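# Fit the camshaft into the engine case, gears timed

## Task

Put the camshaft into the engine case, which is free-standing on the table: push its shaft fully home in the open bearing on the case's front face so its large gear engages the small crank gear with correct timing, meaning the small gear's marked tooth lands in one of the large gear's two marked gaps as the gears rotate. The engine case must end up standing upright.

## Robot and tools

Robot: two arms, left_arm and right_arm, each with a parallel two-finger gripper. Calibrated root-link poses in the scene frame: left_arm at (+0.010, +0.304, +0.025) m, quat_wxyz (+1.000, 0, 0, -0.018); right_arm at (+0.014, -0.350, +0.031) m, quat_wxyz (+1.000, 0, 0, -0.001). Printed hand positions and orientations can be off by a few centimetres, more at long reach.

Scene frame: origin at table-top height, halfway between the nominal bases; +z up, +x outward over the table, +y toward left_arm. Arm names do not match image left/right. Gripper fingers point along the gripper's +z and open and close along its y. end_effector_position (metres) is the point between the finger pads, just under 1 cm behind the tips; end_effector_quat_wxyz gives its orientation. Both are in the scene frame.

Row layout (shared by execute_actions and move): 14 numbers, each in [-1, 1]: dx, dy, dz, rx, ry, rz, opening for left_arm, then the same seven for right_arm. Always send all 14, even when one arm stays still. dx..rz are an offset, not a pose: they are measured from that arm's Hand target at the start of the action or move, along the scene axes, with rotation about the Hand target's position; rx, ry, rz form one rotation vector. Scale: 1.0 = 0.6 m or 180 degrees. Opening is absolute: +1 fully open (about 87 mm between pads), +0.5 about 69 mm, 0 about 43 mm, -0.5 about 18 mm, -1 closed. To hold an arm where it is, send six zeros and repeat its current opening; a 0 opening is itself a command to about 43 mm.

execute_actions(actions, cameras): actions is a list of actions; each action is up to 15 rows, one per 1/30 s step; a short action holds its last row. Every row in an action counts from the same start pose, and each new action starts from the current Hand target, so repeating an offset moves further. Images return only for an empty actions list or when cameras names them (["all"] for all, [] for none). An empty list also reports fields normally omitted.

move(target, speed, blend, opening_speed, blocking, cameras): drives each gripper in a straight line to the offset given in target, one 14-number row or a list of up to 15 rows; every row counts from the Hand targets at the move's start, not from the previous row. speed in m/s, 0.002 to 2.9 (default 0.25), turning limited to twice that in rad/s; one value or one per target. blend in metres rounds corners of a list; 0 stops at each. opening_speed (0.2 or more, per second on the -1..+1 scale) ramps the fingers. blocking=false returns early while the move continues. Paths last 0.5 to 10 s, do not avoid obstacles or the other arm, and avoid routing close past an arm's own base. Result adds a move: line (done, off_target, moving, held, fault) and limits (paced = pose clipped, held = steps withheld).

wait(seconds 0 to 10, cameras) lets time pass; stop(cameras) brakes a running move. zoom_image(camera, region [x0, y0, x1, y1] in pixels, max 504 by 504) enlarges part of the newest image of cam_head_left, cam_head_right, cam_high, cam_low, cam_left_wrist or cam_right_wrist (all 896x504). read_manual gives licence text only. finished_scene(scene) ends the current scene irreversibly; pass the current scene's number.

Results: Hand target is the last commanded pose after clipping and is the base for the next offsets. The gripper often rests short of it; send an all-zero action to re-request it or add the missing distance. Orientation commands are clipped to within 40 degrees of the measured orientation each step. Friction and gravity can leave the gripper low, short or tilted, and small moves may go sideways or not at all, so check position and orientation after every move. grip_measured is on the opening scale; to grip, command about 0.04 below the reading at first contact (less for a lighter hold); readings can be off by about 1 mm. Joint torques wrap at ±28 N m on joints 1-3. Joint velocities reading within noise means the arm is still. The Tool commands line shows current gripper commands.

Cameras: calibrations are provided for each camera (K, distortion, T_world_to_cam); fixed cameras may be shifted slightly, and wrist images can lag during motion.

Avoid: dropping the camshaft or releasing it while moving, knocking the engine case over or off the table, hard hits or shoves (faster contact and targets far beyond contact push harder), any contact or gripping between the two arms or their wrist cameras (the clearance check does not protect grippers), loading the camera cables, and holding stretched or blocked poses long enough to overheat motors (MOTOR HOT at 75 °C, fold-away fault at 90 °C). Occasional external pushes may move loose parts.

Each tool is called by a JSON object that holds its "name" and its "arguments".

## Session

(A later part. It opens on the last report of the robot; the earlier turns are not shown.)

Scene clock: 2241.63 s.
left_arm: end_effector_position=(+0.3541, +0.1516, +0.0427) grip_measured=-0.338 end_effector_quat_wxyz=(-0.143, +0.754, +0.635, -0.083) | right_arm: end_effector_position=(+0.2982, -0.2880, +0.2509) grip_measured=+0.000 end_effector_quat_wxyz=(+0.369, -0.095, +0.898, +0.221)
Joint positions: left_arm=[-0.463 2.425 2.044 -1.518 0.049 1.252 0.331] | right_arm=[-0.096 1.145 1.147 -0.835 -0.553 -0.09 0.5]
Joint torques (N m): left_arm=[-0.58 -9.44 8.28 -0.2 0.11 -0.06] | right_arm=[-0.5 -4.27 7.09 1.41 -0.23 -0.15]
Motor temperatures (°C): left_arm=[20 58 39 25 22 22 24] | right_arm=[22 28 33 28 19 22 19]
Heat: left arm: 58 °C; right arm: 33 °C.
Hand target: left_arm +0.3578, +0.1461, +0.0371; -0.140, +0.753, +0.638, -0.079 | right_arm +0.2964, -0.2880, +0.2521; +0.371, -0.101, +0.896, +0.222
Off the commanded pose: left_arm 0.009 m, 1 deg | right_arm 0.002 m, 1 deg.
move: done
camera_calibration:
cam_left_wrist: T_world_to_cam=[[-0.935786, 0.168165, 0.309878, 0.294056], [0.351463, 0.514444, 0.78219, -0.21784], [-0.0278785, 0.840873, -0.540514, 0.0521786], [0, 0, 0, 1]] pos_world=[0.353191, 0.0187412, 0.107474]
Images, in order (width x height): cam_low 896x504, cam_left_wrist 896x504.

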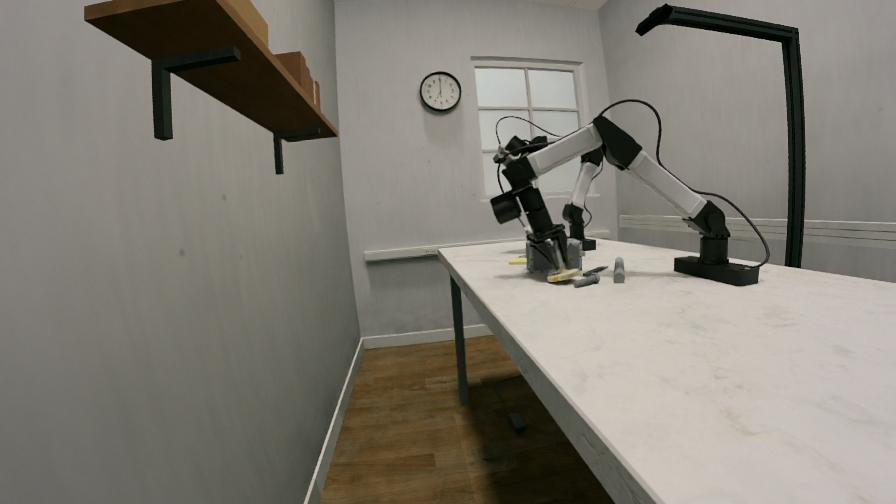

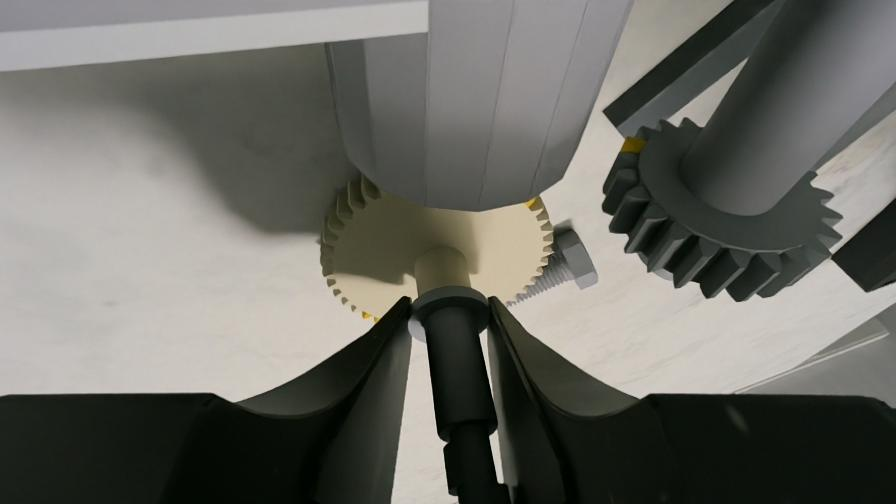

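{"name": "move", "arguments": {"target": [[0.01,0.05,0.04,0,0,0,-1,0,0,0,0,0,0,0],[0.045,0.145,0.04,-0.04,-0.08,0,-1,0,0,0,0,0,0,0],[0.045,0.145,-0.01,-0.04,-0.08,0,-1,0,0,0,0,0,0,0]], "speed": 0.12, "cameras": ["cam_left_wrist","cam_low"]}}

{"name": "zoom_image", "arguments": {"camera": "cam_low", "region": [510, 220, 610, 300]}}

Scene clock: 2250.20 s.
left_arm: end_effector_position=(+0.3843, +0.2328, +0.0365) grip_measured=-0.338 end_effector_quat_wxyz=(-0.017, +0.762, +0.647, -0.026) | right_arm: end_effector_position=(+0.2982, -0.2880, +0.2509) grip_measured=+0.000 end_effector_quat_wxyz=(+0.369, -0.095, +0.898, +0.221)
Joint positions: left_arm=[-0.249 2.123 1.573 -1.077 0.024 1.451 0.331] | right_arm=[-0.096 1.145 1.147 -0.835 -0.553 -0.09 0.5]
Joint torques (N m): left_arm=[0.46 -9.85 4.37 0.56 0.14 0.16] | right_arm=[-0.5 -4.31 7.09 1.41 -0.23 -0.16]
Motor temperatures (°C): left_arm=[20 59 40 25 22 22 24] | right_arm=[22 28 33 28 19 22 19]
Heat: left arm: 59 °C; right arm: 33 °C.
Hand target: left_arm +0.3848, +0.2331, +0.0311; -0.012, +0.764, +0.644, -0.024 | right_arm +0.2964, -0.2880, +0.2521; +0.371, -0.101, +0.896, +0.222
Off the commanded pose: left_arm 0.005 m, 1 deg | right_arm 0.002 m, 1 deg.
move: done
camera_calibration:
cam_left_wrist: T_world_to_cam=[[-0.982894, 0.178302, 0.0461295, 0.335923], [0.147236, 0.610261, 0.778397, -0.209036], [0.110638, 0.771874, -0.626075, -0.0525889], [0, 0, 0, 1]] pos_world=[0.366773, 0.108263, 0.114292]
Images, in order (width x height): cam_low 896x504, cam_left_wrist 896x504.

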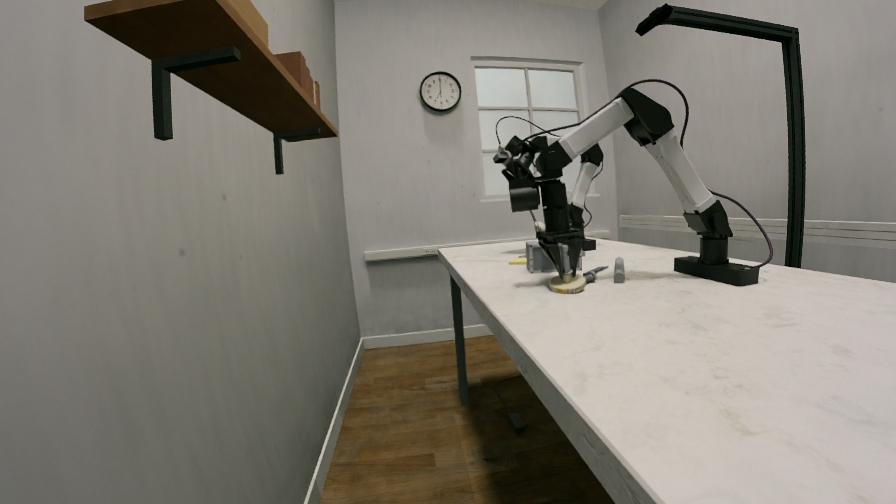

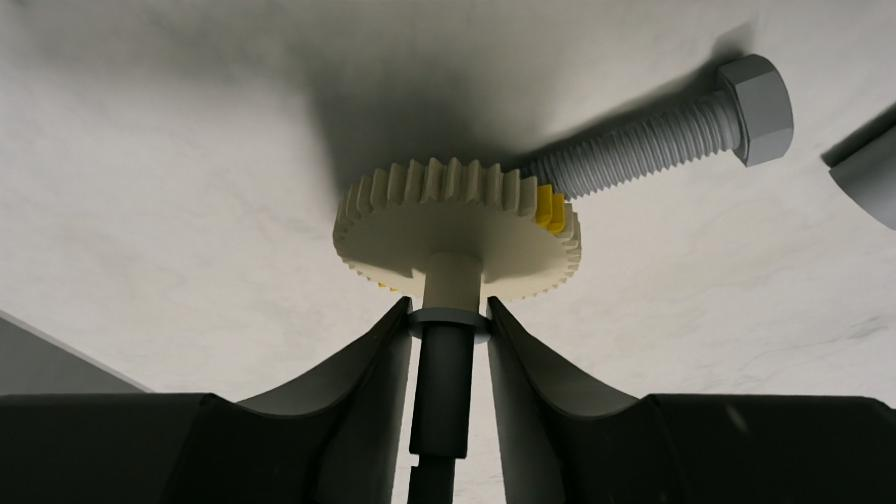

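Scaled by 5.040.

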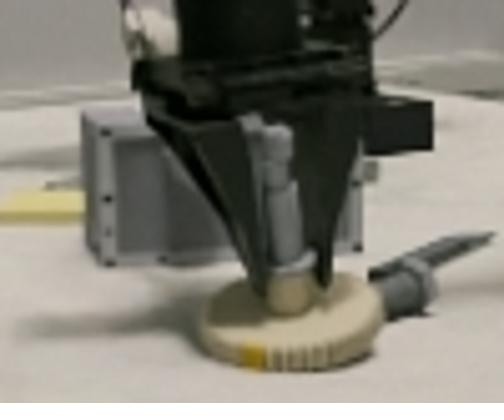

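{"name": "move", "arguments": {"target": [[0,0,0.025,0,0,0.09,-1,0,0,0,0,0,0,0],[0,0,-0.002,0,0,0.09,-1,0,0,0,0,0,0,0],[0,0,0.002,0,0,0.09,-0.05,0,0,0,0,0,0,0],[0,0,0.2,0,0,0.09,-0.05,0,0,0,0,0,0,0]], "speed": 0.12, "cameras": ["cam_left_wrist"]}}

Scene clock: 2264.97 s.
left_arm: end_effector_position=(+0.3830, +0.2333, +0.1391) grip_measured=-0.050 end_effector_quat_wxyz=(-0.023, +0.670, +0.742, -0.026) | right_arm: end_effector_position=(+0.2982, -0.2880, +0.2509) grip_measured=+0.000 end_effector_quat_wxyz=(+0.369, -0.095, +0.898, +0.221)
Joint positions: left_arm=[-0.241 2.125 1.985 -1.495 0.027 1.194 0.475] | right_arm=[-0.096 1.145 1.147 -0.835 -0.553 -0.09 0.5]
Joint torques (N m): left_arm=[0.77 -11.22 9.35 0.11 0.21 0.02] | right_arm=[-0.54 -4.33 7.09 1.4 -0.23 -0.14]
Motor temperatures (°C): left_arm=[20 60 39 25 22 22 24] | right_arm=[22 28 33 28 19 22 19]
Heat: left arm: 60 °C; right arm: 33 °C.
Hand target: left_arm +0.3848, +0.2331, +0.1511; -0.008, +0.666, +0.745, -0.026 | right_arm +0.2964, -0.2880, +0.2521; +0.371, -0.101, +0.896, +0.222
Off the commanded pose: left_arm 0.012 m, 2 deg | right_arm 0.002 m, 1 deg.
move: off_target (left_arm)
camera_calibration:
cam_left_wrist: T_world_to_cam=[[-0.994637, -0.0862437, 0.0570837, 0.39453], [-0.00814557, 0.615548, 0.788057, -0.232089], [-0.103103, 0.783366, -0.61295, 0.088693], [0, 0, 0, 1]] pos_world=[0.399669, 0.107408, 0.214742]
Images, in order (width x height): cam_left_wrist 896x504.

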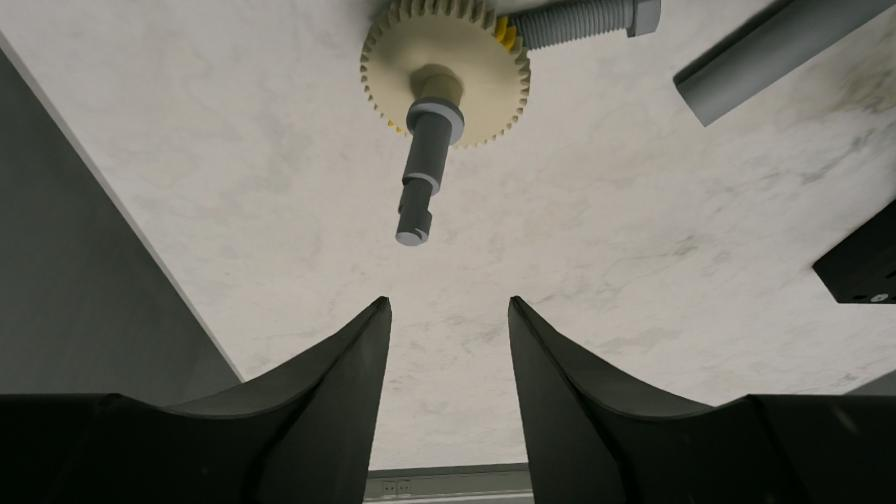

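{"name": "move", "arguments": {"target": [[0.006,0,-0.195,0,0,0,-0.05,0,0,0,0,0,0,0],[0.006,0,-0.195,0,0,0,-1,0,0,0,0,0,0,0],[0.006,0.01,-0.15,0,0,0,-1,0,0,0,0,0,0,0],[0.015,0.05,-0.15,0,0,0,-1,0,0,0,0,0,0,0],[0.015,0.05,-0.198,0,0,0,-1,0,0,0,0,0,0,0],[0.015,0.05,-0.195,0,0,0,-0.05,0,0,0,0,0,0,0],[0.015,0.05,0,0,0,0,-0.05,0,0,0,0,0,0,0]], "speed": 0.15, "cameras": ["cam_left_wrist"]}}

Scene clock: 2282.60 s.
left_arm: end_effector_position=(+0.3917, +0.2660, +0.1405) grip_measured=-0.050 end_effector_quat_wxyz=(-0.020, +0.661, +0.749, -0.028) | right_arm: end_effector_position=(+0.2982, -0.2880, +0.2509) grip_measured=+0.000 end_effector_quat_wxyz=(+0.369, -0.095, +0.898, +0.221)
Joint positions: left_arm=[-0.154 2.132 2.001 -1.504 0.028 1.258 0.475] | right_arm=[-0.096 1.145 1.147 -0.835 -0.553 -0.09 0.5]
Joint torques (N m): left_arm=[-0.13 -10.95 9.33 0.05 0.17 0.17] | right_arm=[-0.51 -4.3 7.12 1.4 -0.23 -0.14]
Motor temperatures (°C): left_arm=[20 59 39 25 22 22 24] | right_arm=[22 28 33 28 19 22 19]
Heat: left arm: 59 °C; right arm: 33 °C.
Hand target: left_arm +0.3938, +0.2631, +0.1510; -0.008, +0.666, +0.745, -0.026 | right_arm +0.2964, -0.2880, +0.2521; +0.371, -0.101, +0.896, +0.222
Off the commanded pose: left_arm 0.011 m, 2 deg | right_arm 0.002 m, 1 deg.
move: off_target (left_arm)
camera_calibration:
cam_left_wrist: T_world_to_cam=[[-0.992465, -0.108922, 0.0561262, 0.411311], [-0.0237019, 0.620053, 0.784202, -0.247844], [-0.120218, 0.776962, -0.617962, 0.0739276], [0, 0, 0, 1]] pos_world=[0.411224, 0.141039, 0.216959]
Images, in order (width x height): cam_left_wrist 896x504.

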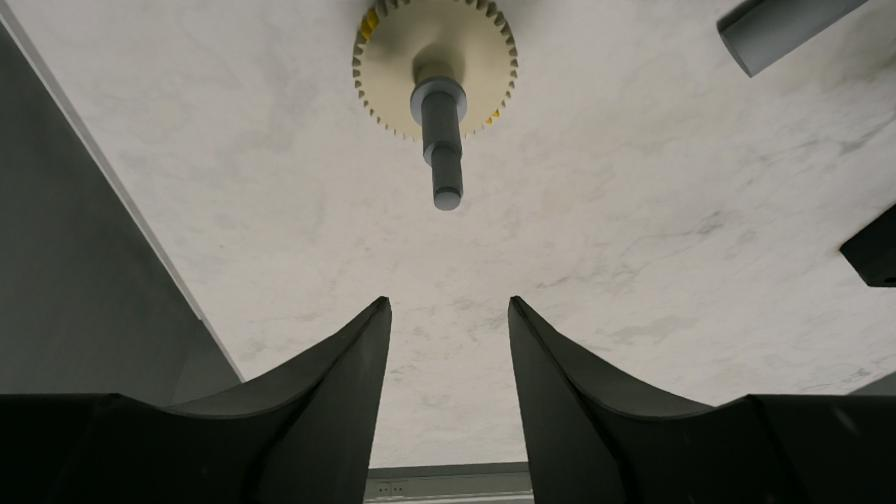

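{"name": "move", "arguments": {"target": [[0,0,0,0,0,0.2,-0.05,0,0,0,0,0,0,0],[0,0,0,0,0,0.4,-0.05,0,0,0,0,0,0,0],[0,0,-0.195,0,0,0.4,-0.05,0,0,0,0,0,0,0],[0,0,-0.195,0,0,0.4,-1,0,0,0,0,0,0,0]], "speed": [0.5,0.5,0.12,0.12], "cameras": ["cam_left_wrist"]}}

Scene clock: 2297.77 s.
left_arm: end_effector_position=(+0.3938, +0.2633, +0.0399) grip_measured=-0.339 end_effector_quat_wxyz=(+0.010, +0.104, +0.994, -0.022) | right_arm: end_effector_position=(+0.2982, -0.2880, +0.2509) grip_measured=+0.000 end_effector_quat_wxyz=(+0.369, -0.095, +0.898, +0.221)
Joint positions: left_arm=[-0.061 2.212 1.732 -1.072 0.045 0.112 0.33] | right_arm=[-0.096 1.145 1.147 -0.835 -0.553 -0.09 0.5]
Joint torques (N m): left_arm=[0.47 -9.88 6.02 0.6 0.15 0.02] | right_arm=[-0.51 -4.3 7.09 1.41 -0.24 -0.15]
Motor temperatures (°C): left_arm=[20 57 39 24 22 22 23] | right_arm=[22 28 33 28 19 22 19]
Heat: left arm: 57 °C; right arm: 33 °C.
Hand target: left_arm +0.3938, +0.2631, +0.0341; +0.008, +0.101, +0.995, -0.026 | right_arm +0.2964, -0.2880, +0.2521; +0.371, -0.101, +0.896, +0.222
Off the commanded pose: left_arm 0.006 m, 1 deg | right_arm 0.002 m, 1 deg.
move: done
camera_calibration:
cam_left_wrist: T_world_to_cam=[[-0.222662, -0.974461, 0.0291242, 0.344511], [-0.610887, 0.162743, 0.77481, 0.184795], [-0.759762, 0.154729, -0.631522, 0.430445], [0, 0, 0, 1]] pos_world=[0.516635, 0.239036, 0.118621]
Images, in order (width x height): cam_left_wrist 896x504.

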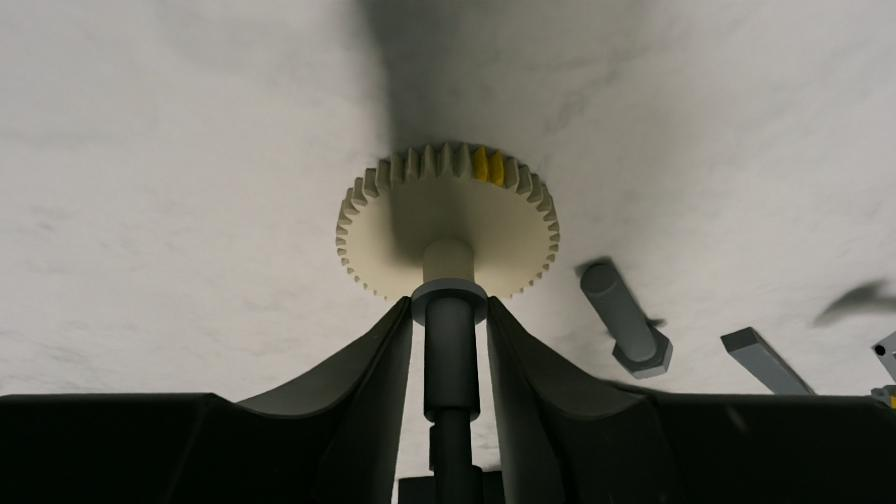

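{"name": "move", "arguments": {"target": [[0,0,0.03,0,0,0,-1,0,0,0,0,0,0,0],[0,0,0.03,0,0,-0.29,-1,0,0,0,0,0,0,0],[0,0,0.03,0,0,-0.57,-1,0,0,0,0,0,0,0],[0,0,-0.003,0,0,-0.57,-1,0,0,0,0,0,0,0],[0,0,0.002,0,0,-0.57,-0.05,0,0,0,0,0,0,0],[0,0,0.2,0,0,-0.57,-0.05,0,0,0,0,0,0,0]], "speed": [0.15,0.6,0.6,0.12,0.12,0.15], "cameras": ["cam_left_wrist"]}}

Scene clock: 2309.57 s.
left_arm: end_effector_position=(+0.3914, +0.2642, +0.1421) grip_measured=-0.050 end_effector_quat_wxyz=(-0.024, +0.836, +0.548, -0.032) | right_arm: end_effector_position=(+0.2982, -0.2880, +0.2509) grip_measured=+0.000 end_effector_quat_wxyz=(+0.369, -0.095, +0.898, +0.221)
Joint positions: left_arm=[-0.169 2.049 1.884 -1.484 0.011 1.777 0.475] | right_arm=[-0.096 1.145 1.147 -0.835 -0.553 -0.09 0.5]
Joint torques (N m): left_arm=[0.08 -10.58 9.26 0 0.09 0.18] | right_arm=[-0.46 -4.36 7.08 1.4 -0.22 -0.14]
Motor temperatures (°C): left_arm=[20 59 39 24 22 22 24] | right_arm=[22 27 33 28 19 22 19]
Heat: left arm: 59 °C; right arm: 33 °C.
Hand target: left_arm +0.3939, +0.2631, +0.1541; -0.015, +0.839, +0.543, -0.023 | right_arm +0.2964, -0.2880, +0.2521; +0.371, -0.101, +0.896, +0.222
Off the commanded pose: left_arm 0.012 m, 2 deg | right_arm 0.002 m, 1 deg.
move: off_target (left_arm)
camera_calibration:
cam_left_wrist: T_world_to_cam=[[-0.909062, 0.4122, 0.0608048, 0.239727], [0.304825, 0.558453, 0.7715, -0.358421], [0.284055, 0.719876, -0.633317, -0.064641], [0, 0, 0, 1]] pos_world=[0.345544, 0.147879, 0.221006]
Images, in order (width x height): cam_left_wrist 896x504.

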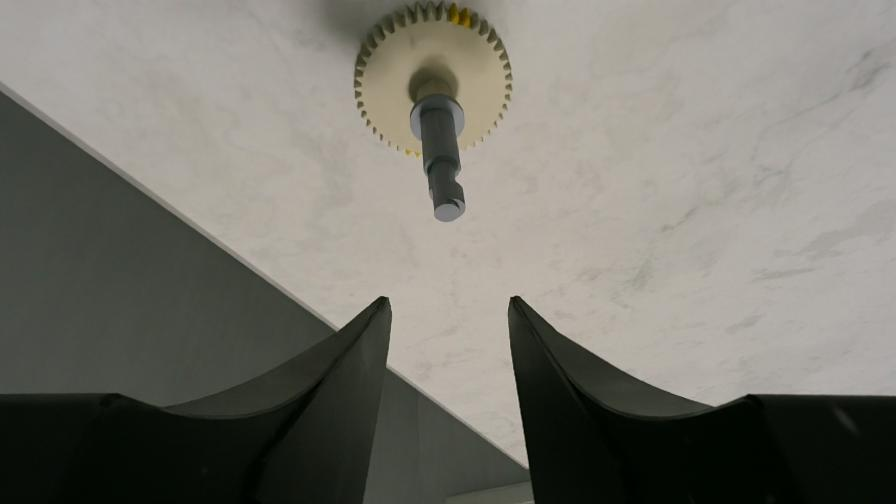

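{"name": "move", "arguments": {"target": [[0,0.03,0.02,0,0,0.264,-0.05,0,0,0,0,0,0,0]], "speed": 0.4}}

{"name": "move", "arguments": {"target": [[-0.02,0.05,0,-0.228,-0.1,0,-0.05,0,0,0,0,0,0,0],[-0.05,0.088,-0.02,-0.457,-0.203,0,-0.05,0,0,0,0,0,0,0],[-0.055,0.095,-0.11,-0.457,-0.203,0,-0.05,0,0,0,0,0,0,0]], "speed": 0.25, "cameras": ["cam_left_wrist","cam_low"]}}

Scene clock: 2319.37 s.
left_arm: end_effector_position=(+0.3921, +0.2827, +0.1645) grip_measured=-0.050 end_effector_quat_wxyz=(-0.001, +0.554, +0.832, -0.015) | right_arm: end_effector_position=(+0.2982, -0.2880, +0.2509) grip_measured=+0.000 end_effector_quat_wxyz=(+0.369, -0.095, +0.898, +0.221)
Joint positions: left_arm=[-0.101 2.128 2.096 -1.553 0.026 1.038 0.475] | right_arm=[-0.096 1.145 1.147 -0.835 -0.553 -0.09 0.5]
Joint torques (N m): left_arm=[0.59 -8.77 9.46 0.17 0.26 0] | right_arm=[-0.51 -4.34 7.1 1.42 -0.22 -0.15]
Motor temperatures (°C): left_arm=[20 59 39 24 22 22 23] | right_arm=[22 27 33 28 19 22 19]
Heat: left arm: 59 °C; right arm: 33 °C.
Hand target: left_arm +0.3938, +0.2812, +0.1661; -0.005, +0.549, +0.835, -0.027 | right_arm +0.2964, -0.2880, +0.2521; +0.371, -0.101, +0.896, +0.222
Off the commanded pose: left_arm 0.003 m, 2 deg | right_arm 0.002 m, 1 deg.
joint sent to its limit (left arm) — joint 4 (wrist pitch), lower limit. The joint targets still meet the commanded pose.
move: done

Scene clock: 2324.93 s.
left_arm: end_effector_position=(+0.3596, +0.3360, +0.1021) grip_measured=-0.050 end_effector_quat_wxyz=(+0.565, +0.369, +0.655, -0.340) | right_arm: end_effector_position=(+0.2982, -0.2880, +0.2509) grip_measured=+0.000 end_effector_quat_wxyz=(+0.369, -0.095, +0.898, +0.221)
Joint positions: left_arm=[0.626 2.081 1.258 -1.272 1.421 2.071 0.475] | right_arm=[-0.096 1.145 1.147 -0.835 -0.553 -0.09 0.5]
Joint torques (N m): left_arm=[0.73 -7.79 4.27 -0.23 0.71 0.2] | right_arm=[-0.55 -4.36 7.1 1.4 -0.24 -0.15]
Motor temperatures (°C): left_arm=[20 59 38 24 22 22 23] | right_arm=[22 27 33 28 19 22 19]
Heat: left arm: 59 °C; right arm: 33 °C.
Hand target: left_arm +0.3608, +0.3381, +0.1001; +0.591, +0.399, +0.575, -0.401 | right_arm +0.2964, -0.2880, +0.2521; +0.371, -0.101, +0.896, +0.222
Off the commanded pose: left_arm 0.003 m, 12 deg | right_arm 0.002 m, 1 deg.
joint sent to its limit (left arm) — joint 6 (wrist roll), upper limit. The joint targets are off in orientation, not in position.
move: off_target (left_arm)
camera_calibration:
cam_left_wrist: T_world_to_cam=[[-0.86289, -0.505258, 0.0116184, 0.48031], [-0.441219, 0.741912, -0.504869, -0.0210724], [0.246469, -0.440773, -0.863118, 0.29441], [0, 0, 0, 1]] pos_world=[0.332594, 0.388082, 0.237891]
Images, in order (width x height): cam_low 896x504, cam_left_wrist 896x504.

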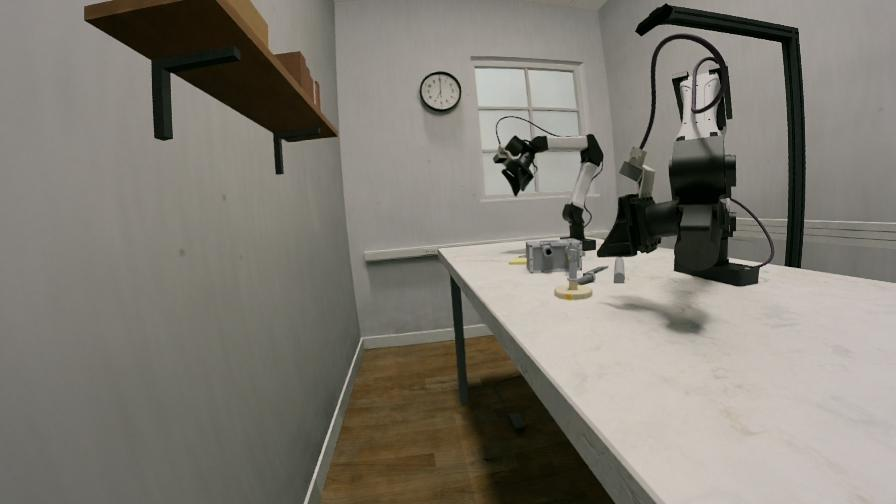

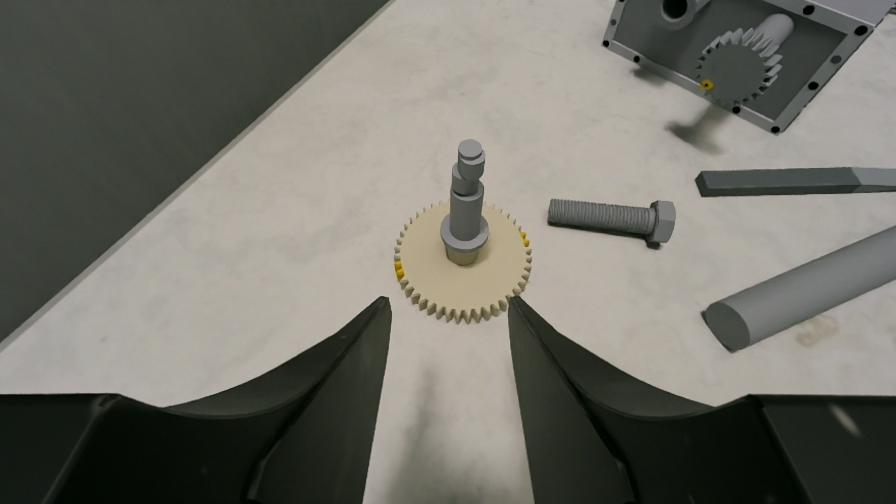

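{"name": "move", "arguments": {"target": [[0,0,-0.1,0,0,0,-0.05,0,0,0,0,0,0,0],[0.038,-0.085,-0.1,0,0,0,-0.05,0,0,0,0,0,0,0]], "speed": 0.12, "cameras": ["cam_left_wrist","cam_low"]}}

{"name": "zoom_image", "arguments": {"camera": "cam_low", "region": [530, 220, 630, 310]}}

Scene clock: 2340.03 s.
left_arm: end_effector_position=(+0.3740, +0.2849, +0.0383) grip_measured=-0.050 end_effector_quat_wxyz=(+0.573, +0.384, +0.612, -0.386) | right_arm: end_effector_position=(+0.2982, -0.2880, +0.2509) grip_measured=+0.000 end_effector_quat_wxyz=(+0.369, -0.095, +0.898, +0.221)
Joint positions: left_arm=[0.478 2.29 1.223 -1.037 1.518 2.072 0.475] | right_arm=[-0.096 1.145 1.147 -0.835 -0.553 -0.09 0.5]
Joint torques (N m): left_arm=[-0.12 -7.9 6.41 -0.22 0.79 0.18] | right_arm=[-0.53 -4.33 7.09 1.4 -0.24 -0.14]
Motor temperatures (°C): left_arm=[20 55 37 24 22 22 23] | right_arm=[22 27 33 28 19 22 19]
Heat: left arm: 55 °C; right arm: 33 °C.
Hand target: left_arm +0.3837, +0.2871, +0.0401; +0.591, +0.399, +0.575, -0.401 | right_arm +0.2964, -0.2880, +0.2521; +0.371, -0.101, +0.896, +0.222
Off the commanded pose: left_arm 0.010 m, 5 deg | right_arm 0.002 m, 1 deg.
joint sent to its limit (left arm) — joint 6 (wrist roll), upper limit. The joint targets are off in orientation, not in position.
move: off_target (left_arm)
camera_calibration:
cam_left_wrist: T_world_to_cam=[[-0.908721, -0.417046, 0.0172742, 0.459433], [-0.350057, 0.738908, -0.575739, -0.0395497], [0.227345, -0.529233, -0.817451, 0.243823], [0, 0, 0, 1]] pos_world=[0.34822, 0.349867, 0.168607]
Images, in order (width x height): cam_low 896x504, cam_left_wrist 896x504.

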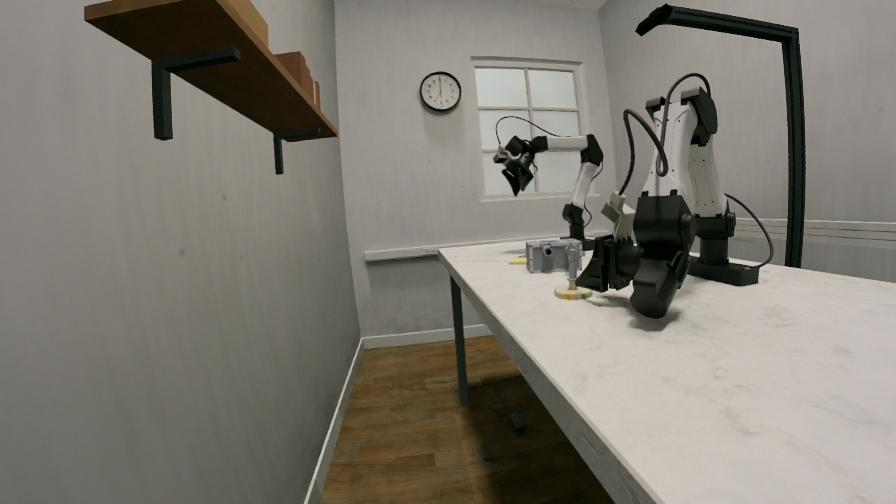

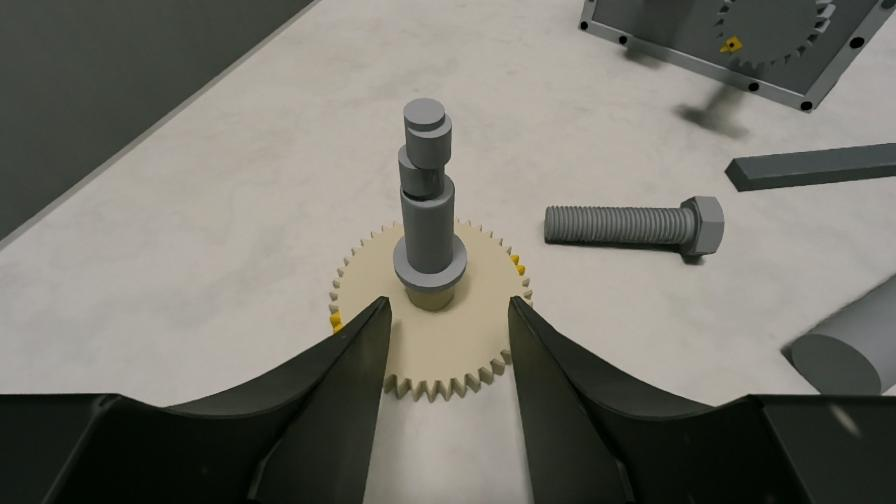

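Scaled by 5.040.

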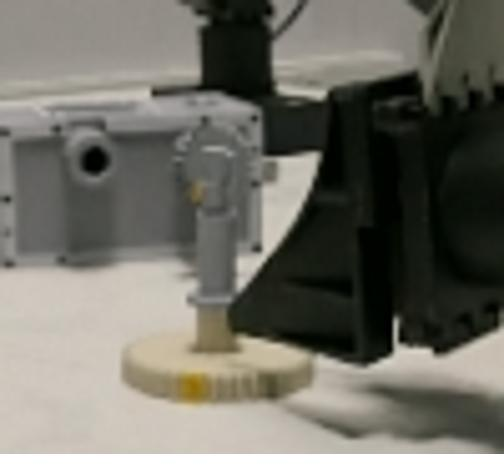

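{"name": "move", "arguments": {"target": [[0.0,0,-0.018,0,0,0,-0.05,0,0,0,0,0,0,0],[0.017,-0.024,-0.018,0,0,0,-0.05,0,0,0,0,0,0,0]], "speed": 0.08, "cameras": ["cam_left_wrist","cam_low"]}}

{"name": "zoom_image", "arguments": {"camera": "cam_low", "region": [530, 220, 630, 310]}}

Scene clock: 2346.27 s.
left_arm: end_effector_position=(+0.3869, +0.2729, +0.0289) grip_measured=-0.050 end_effector_quat_wxyz=(+0.578, +0.395, +0.595, -0.394) | right_arm: end_effector_position=(+0.2982, -0.2880, +0.2509) grip_measured=+0.000 end_effector_quat_wxyz=(+0.369, -0.095, +0.898, +0.221)
Joint positions: left_arm=[0.433 2.352 1.274 -1.007 1.548 2.072 0.475] | right_arm=[-0.096 1.145 1.147 -0.835 -0.553 -0.09 0.5]
Joint torques (N m): left_arm=[-0.39 -7.87 6.05 -0.27 0.72 0.18] | right_arm=[-0.53 -4.34 7.12 1.4 -0.24 -0.14]
Motor temperatures (°C): left_arm=[20 55 37 24 22 22 23] | right_arm=[22 27 33 28 19 22 19]
Heat: left arm: 55 °C; right arm: 33 °C.
Hand target: left_arm +0.3939, +0.2727, +0.0293; +0.591, +0.399, +0.575, -0.401 | right_arm +0.2964, -0.2880, +0.2521; +0.371, -0.101, +0.896, +0.222
Off the commanded pose: left_arm 0.007 m, 3 deg | right_arm 0.002 m, 1 deg.
joint sent to its limit (left arm) — joint 6 (wrist roll), upper limit. The joint targets still meet the commanded pose.
move: off_target (left_arm)
camera_calibration:
cam_left_wrist: T_world_to_cam=[[-0.921168, -0.389157, -0.00231639, 0.464098], [-0.310962, 0.739626, -0.596872, -0.0462634], [0.23399, -0.549099, -0.802333, 0.229245], [0, 0, 0, 1]] pos_world=[0.359485, 0.340703, 0.157392]
Images, in order (width x height): cam_low 896x504, cam_left_wrist 896x504.

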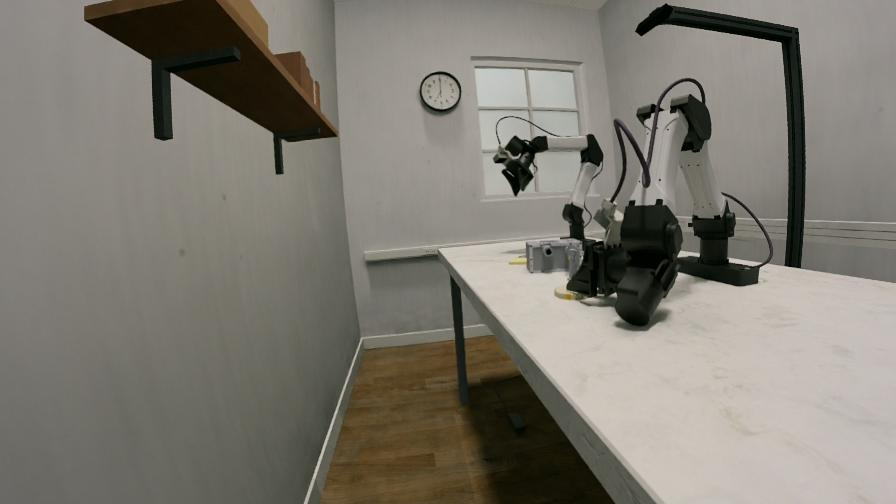

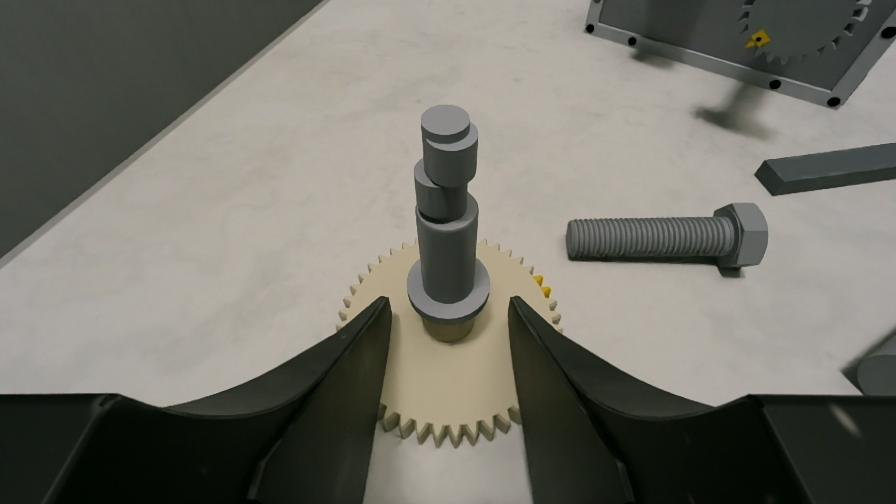

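Scaled by 5.040.

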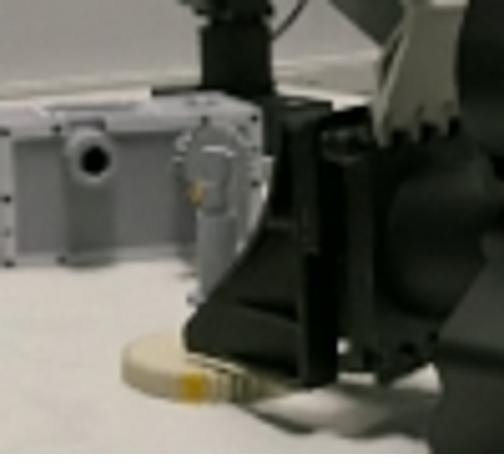

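{"name": "move", "arguments": {"target": [[0.005,-0.013,-0.004,0,0,0,-0.05,0,0,0,0,0,0,0],[0.005,-0.013,-0.004,0,0,0,-1,0,0,0,0,0,0,0],[0.005,-0.013,0.08,0,0,0,-1,0,0,0,0,0,0,0],[0.0,-0.01,0.21,0,0,0,-1,0,0,0,0,0,0,0]], "speed": 0.1, "cameras": ["cam_left_wrist"]}}

Scene clock: 2353.07 s.
left_arm: end_effector_position=(+0.3880, +0.2646, +0.1360) grip_measured=-0.342 end_effector_quat_wxyz=(+0.575, +0.391, +0.593, -0.406) | right_arm: end_effector_position=(+0.2982, -0.2880, +0.2509) grip_measured=+0.000 end_effector_quat_wxyz=(+0.369, -0.095, +0.898, +0.221)
Joint positions: left_arm=[0.411 2.06 1.311 -1.165 1.562 1.882 0.329] | right_arm=[-0.096 1.145 1.147 -0.835 -0.553 -0.09 0.5]
Joint torques (N m): left_arm=[0.28 -11.19 8.27 -0.3 0.78 0.07] | right_arm=[-0.57 -4.29 7.09 1.4 -0.23 -0.16]
Motor temperatures (°C): left_arm=[20 55 37 24 23 22 23] | right_arm=[22 27 33 28 19 22 19]
Heat: left arm: 55 °C; right arm: 33 °C.
Hand target: left_arm +0.3939, +0.2668, +0.1553; +0.591, +0.399, +0.575, -0.401 | right_arm +0.2964, -0.2880, +0.2521; +0.371, -0.101, +0.896, +0.222
Off the commanded pose: left_arm 0.020 m, 3 deg | right_arm 0.002 m, 1 deg.
joint sent to its limit (left arm) — joint 5 (wrist yaw), upper limit. The joint targets still meet the commanded pose.
move: off_target (left_arm)
camera_calibration:
cam_left_wrist: T_world_to_cam=[[-0.92648, -0.376003, 0.0160427, 0.458149], [-0.308204, 0.733579, -0.6057, 0.0259151], [0.215976, -0.566113, -0.795531, 0.320943], [0, 0, 0, 1]] pos_world=[0.363136, 0.334944, 0.263667]
Images, in order (width x height): cam_left_wrist 896x504.

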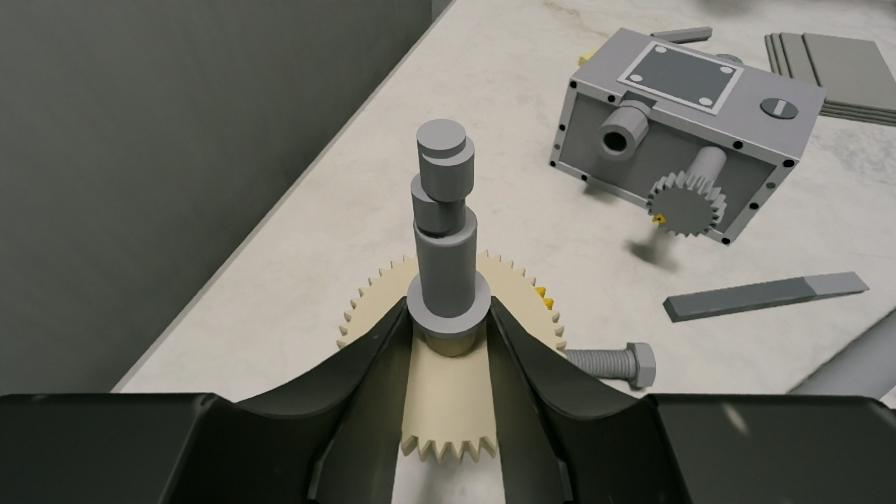

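{"name": "move", "arguments": {"target": [[-0.02,0.03,0.06,0.14,0.083,0,-1,0,0,0,0,0,0,0],[-0.05,0.05,0.06,0.289,0.166,0,-1,0,0,0,0,0,0,0],[-0.05,0.05,0.05,0.433,0.25,0,-1,0,0,0,0,0,0,0]], "speed": 0.3, "blend": 0.02}}

{"name": "move", "arguments": {"target": [0.015,-0.1,-0.09,0,0,-0.23,-1,0,0,0,0,0,0,0], "speed": 0.25, "cameras": ["cam_left_wrist","cam_low"]}}

{"name": "zoom_image", "arguments": {"camera": "cam_low", "region": [510, 200, 610, 290]}}

Scene clock: 2367.20 s.
left_arm: end_effector_position=(+0.3616, +0.2941, +0.1789) grip_measured=-0.342 end_effector_quat_wxyz=(+0.022, +0.504, +0.862, -0.054) | right_arm: end_effector_position=(+0.2982, -0.2880, +0.2509) grip_measured=+0.000 end_effector_quat_wxyz=(+0.369, -0.095, +0.898, +0.221)
Joint positions: left_arm=[-0.033 2.001 1.971 -1.549 0.115 0.992 0.329] | right_arm=[-0.096 1.145 1.147 -0.835 -0.553 -0.09 0.5]
Joint torques (N m): left_arm=[-0.08 -8.38 9.88 0.16 -0.02 -0.01] | right_arm=[-0.47 -4.3 7.08 1.41 -0.23 -0.14]
Motor temperatures (°C): left_arm=[20 56 37 24 23 22 24] | right_arm=[22 27 33 28 19 22 19]
Heat: left arm: 56 °C; right arm: 33 °C.
Hand target: left_arm +0.3639, +0.2968, +0.1854; -0.029, +0.503, +0.861, -0.073 | right_arm +0.2964, -0.2880, +0.2521; +0.371, -0.101, +0.896, +0.222
Off the commanded pose: left_arm 0.007 m, 6 deg | right_arm 0.002 m, 1 deg.
joint sent to its limit (left arm) — joint 4 (wrist pitch), lower limit. The joint targets are off in orientation, not in position.
move: off_target (left_arm)

Scene clock: 2369.43 s.
left_arm: end_effector_position=(+0.3723, +0.2339, +0.1346) grip_measured=-0.342 end_effector_quat_wxyz=(-0.044, +0.770, +0.633, -0.064) | right_arm: end_effector_position=(+0.2982, -0.2880, +0.2509) grip_measured=+0.000 end_effector_quat_wxyz=(+0.369, -0.095, +0.898, +0.221)
Joint positions: left_arm=[-0.241 2.112 1.944 -1.548 0.056 1.493 0.329] | right_arm=[-0.096 1.145 1.147 -0.835 -0.553 -0.09 0.5]
Joint torques (N m): left_arm=[-0.09 -9.24 5.79 0.09 -0.04 0.15] | right_arm=[-0.44 -4.27 7.08 1.42 -0.24 -0.14]
Motor temperatures (°C): left_arm=[20 56 37 24 23 22 24] | right_arm=[22 27 33 28 19 22 19]
Heat: left arm: 56 °C; right arm: 33 °C.
Hand target: left_arm +0.3728, +0.2367, +0.1314; -0.053, +0.774, +0.628, -0.058 | right_arm +0.2964, -0.2880, +0.2521; +0.371, -0.101, +0.896, +0.222
Off the commanded pose: left_arm 0.004 m, 2 deg | right_arm 0.002 m, 1 deg.
move: done
camera_calibration:
cam_left_wrist: T_world_to_cam=[[-0.968523, 0.209072, 0.135102, 0.294925], [0.237354, 0.612105, 0.754315, -0.315055], [0.0750092, 0.762638, -0.642461, 0.0269067], [0, 0, 0, 1]] pos_world=[0.358403, 0.110666, 0.215092]
Images, in order (width x height): cam_low 896x504, cam_left_wrist 896x504.

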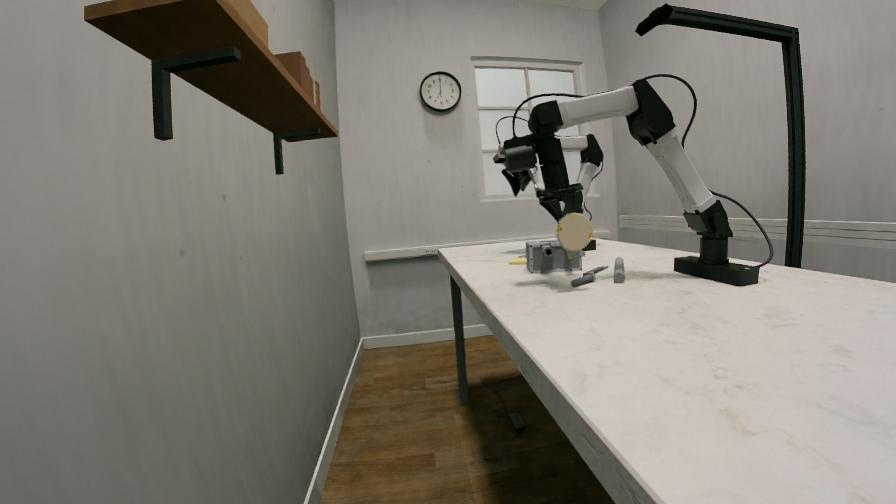

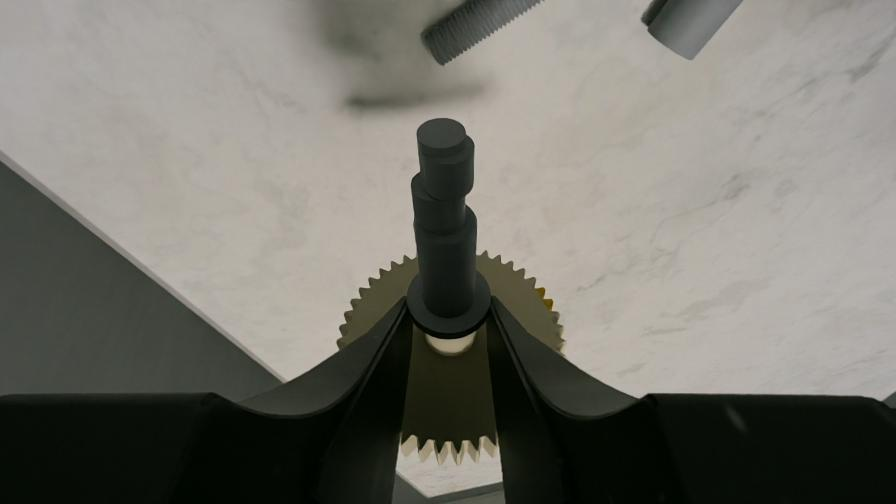

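Scaled by 5.040.

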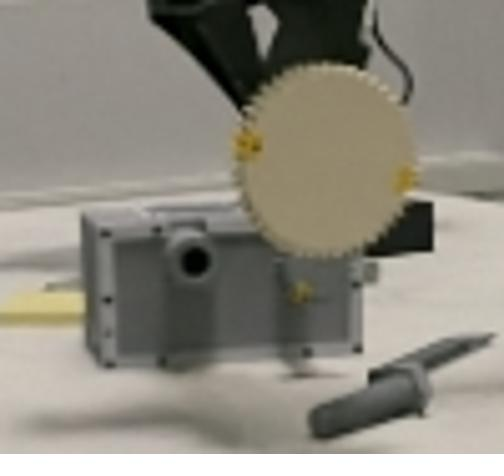

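{"name": "move", "arguments": {"target": [[-0.006,-0.05,-0.05,-0.08,-0.04,0,-1,0,0,0,0,0,0,0],[-0.008,-0.125,-0.095,-0.11,-0.055,0.012,-1,0,0,0,0,0,0,0]], "speed": 0.2, "cameras": ["cam_left_wrist","cam_low"]}}

{"name": "zoom_image", "arguments": {"camera": "cam_low", "region": [510, 220, 590, 290]}}

Scene clock: 2379.50 s.
left_arm: end_effector_position=(+0.3647, +0.1667, +0.0613) grip_measured=-0.342 end_effector_quat_wxyz=(+0.109, +0.764, +0.628, -0.103) | right_arm: end_effector_position=(+0.2982, -0.2880, +0.2509) grip_measured=+0.000 end_effector_quat_wxyz=(+0.369, -0.095, +0.898, +0.221)
Joint positions: left_arm=[-0.306 1.971 1.463 -0.98 0.289 1.412 0.329] | right_arm=[-0.096 1.145 1.147 -0.835 -0.553 -0.09 0.5]
Joint torques (N m): left_arm=[0.28 -12.41 6.16 0.67 0.45 0.05] | right_arm=[-0.58 -4.33 7.09 1.41 -0.24 -0.14]
Motor temperatures (°C): left_arm=[20 57 37 24 22 22 24] | right_arm=[22 27 33 28 19 22 19]
Heat: left arm: 57 °C; right arm: 33 °C.
Hand target: left_arm +0.3680, +0.1618, +0.0743; +0.136, +0.762, +0.625, -0.099 | right_arm +0.2964, -0.2880, +0.2521; +0.371, -0.101, +0.896, +0.222
Off the commanded pose: left_arm 0.014 m, 3 deg | right_arm 0.002 m, 1 deg.
move: off_target (left_arm)
camera_calibration:
cam_left_wrist: T_world_to_cam=[[-0.978835, 0.197505, -0.0535972, 0.328822], [0.131347, 0.807143, 0.575558, -0.199687], [0.156937, 0.556337, -0.816002, 0.0467617], [0, 0, 0, 1]] pos_world=[0.340753, 0.0702164, 0.170713]
Images, in order (width x height): cam_low 896x504, cam_left_wrist 896x504.

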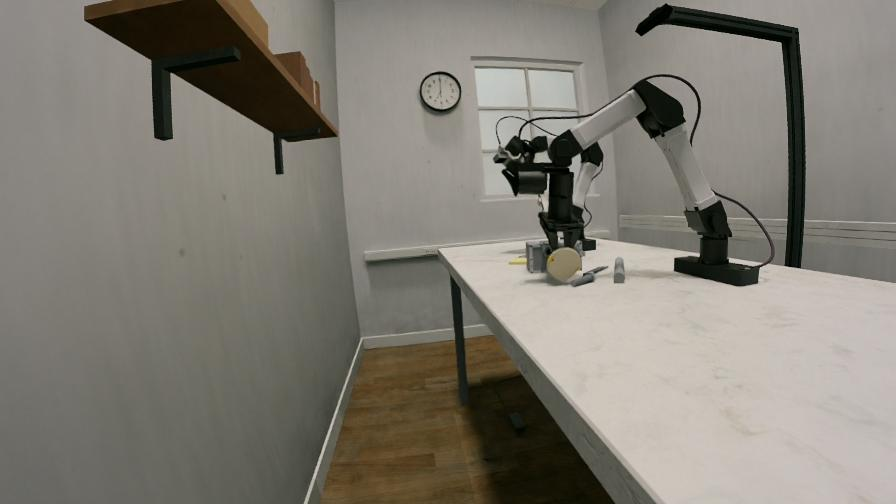

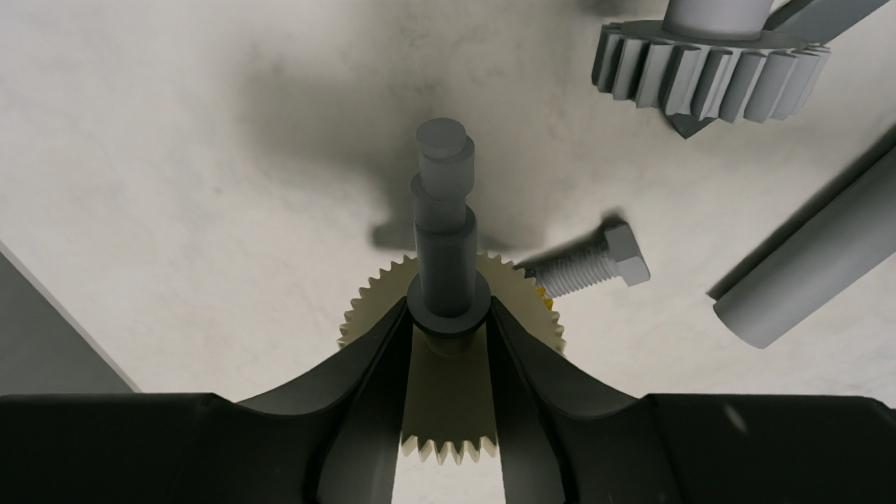

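Scaled by 6.300.

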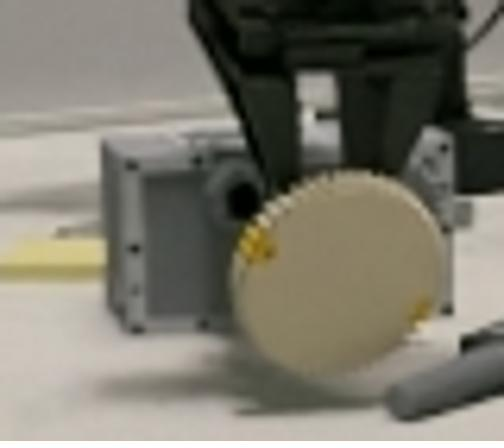

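{"name": "move", "arguments": {"target": [0.0,-0.022,0.008,-0.02,0,0,-1,0,0,0,0,0,0,0], "speed": 0.1, "cameras": ["cam_left_wrist","cam_low"]}}

{"name": "zoom_image", "arguments": {"camera": "cam_low", "region": [510, 220, 590, 290]}}

Scene clock: 2385.87 s.
left_arm: end_effector_position=(+0.3651, +0.1560, +0.0661) grip_measured=-0.342 end_effector_quat_wxyz=(+0.132, +0.757, +0.628, -0.121) | right_arm: end_effector_position=(+0.2982, -0.2880, +0.2509) grip_measured=+0.000 end_effector_quat_wxyz=(+0.369, -0.095, +0.898, +0.221)
Joint positions: left_arm=[-0.306 1.961 1.463 -0.965 0.344 1.398 0.329] | right_arm=[-0.096 1.145 1.147 -0.835 -0.553 -0.09 0.5]
Joint torques (N m): left_arm=[-0.23 -12.14 6.41 0.76 0.53 0.04] | right_arm=[-0.53 -4.31 7.09 1.41 -0.22 -0.15]
Motor temperatures (°C): left_arm=[20 59 36 24 22 22 24] | right_arm=[22 27 33 28 19 22 19]
Heat: left arm: 59 °C; right arm: 33 °C.
Hand target: left_arm +0.3680, +0.1486, +0.0791; +0.160, +0.758, +0.622, -0.119 | right_arm +0.2964, -0.2880, +0.2521; +0.371, -0.101, +0.896, +0.222
Off the commanded pose: left_arm 0.015 m, 3 deg | right_arm 0.002 m, 1 deg.
move: off_target (left_arm)
camera_calibration:
cam_left_wrist: T_world_to_cam=[[-0.980394, 0.18561, -0.0661507, 0.334787], [0.123751, 0.841235, 0.526317, -0.193131], [0.153338, 0.507812, -0.847711, 0.0675299], [0, 0, 0, 1]] pos_world=[0.341769, 0.0660362, 0.18104]
Images, in order (width x height): cam_low 896x504, cam_left_wrist 896x504.

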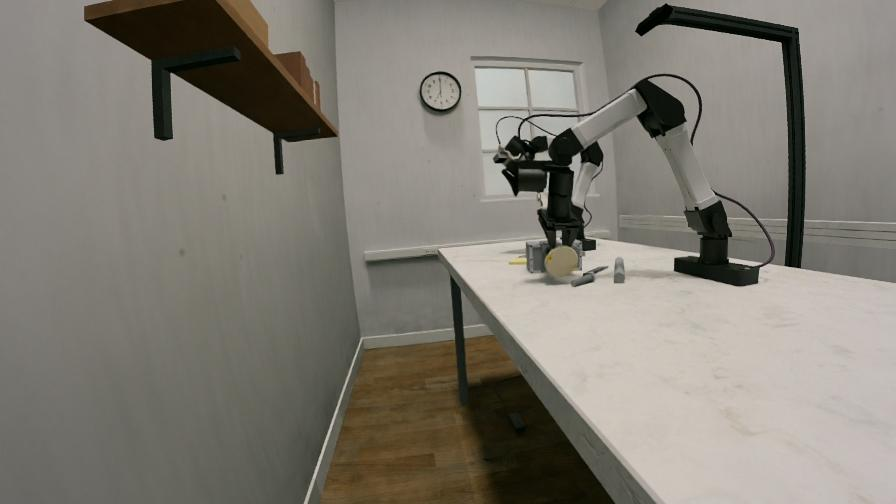

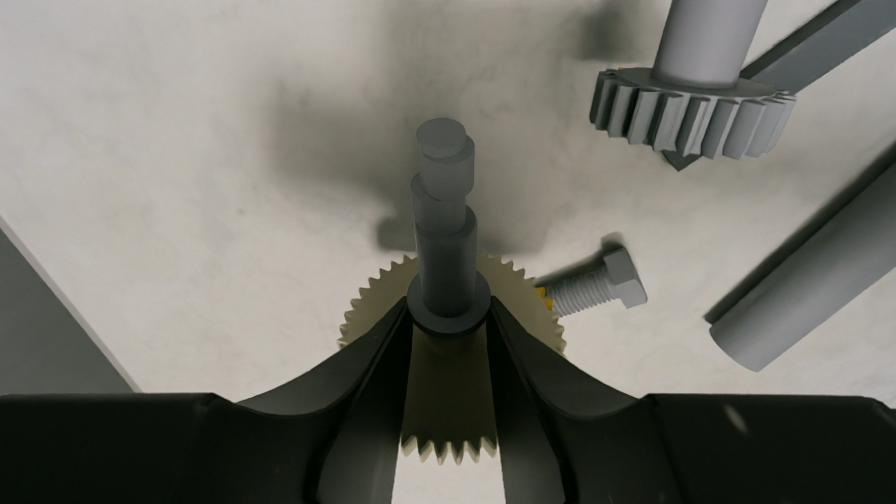

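Scaled by 6.300.

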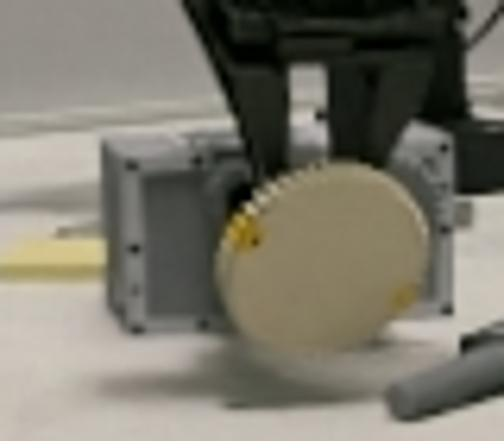

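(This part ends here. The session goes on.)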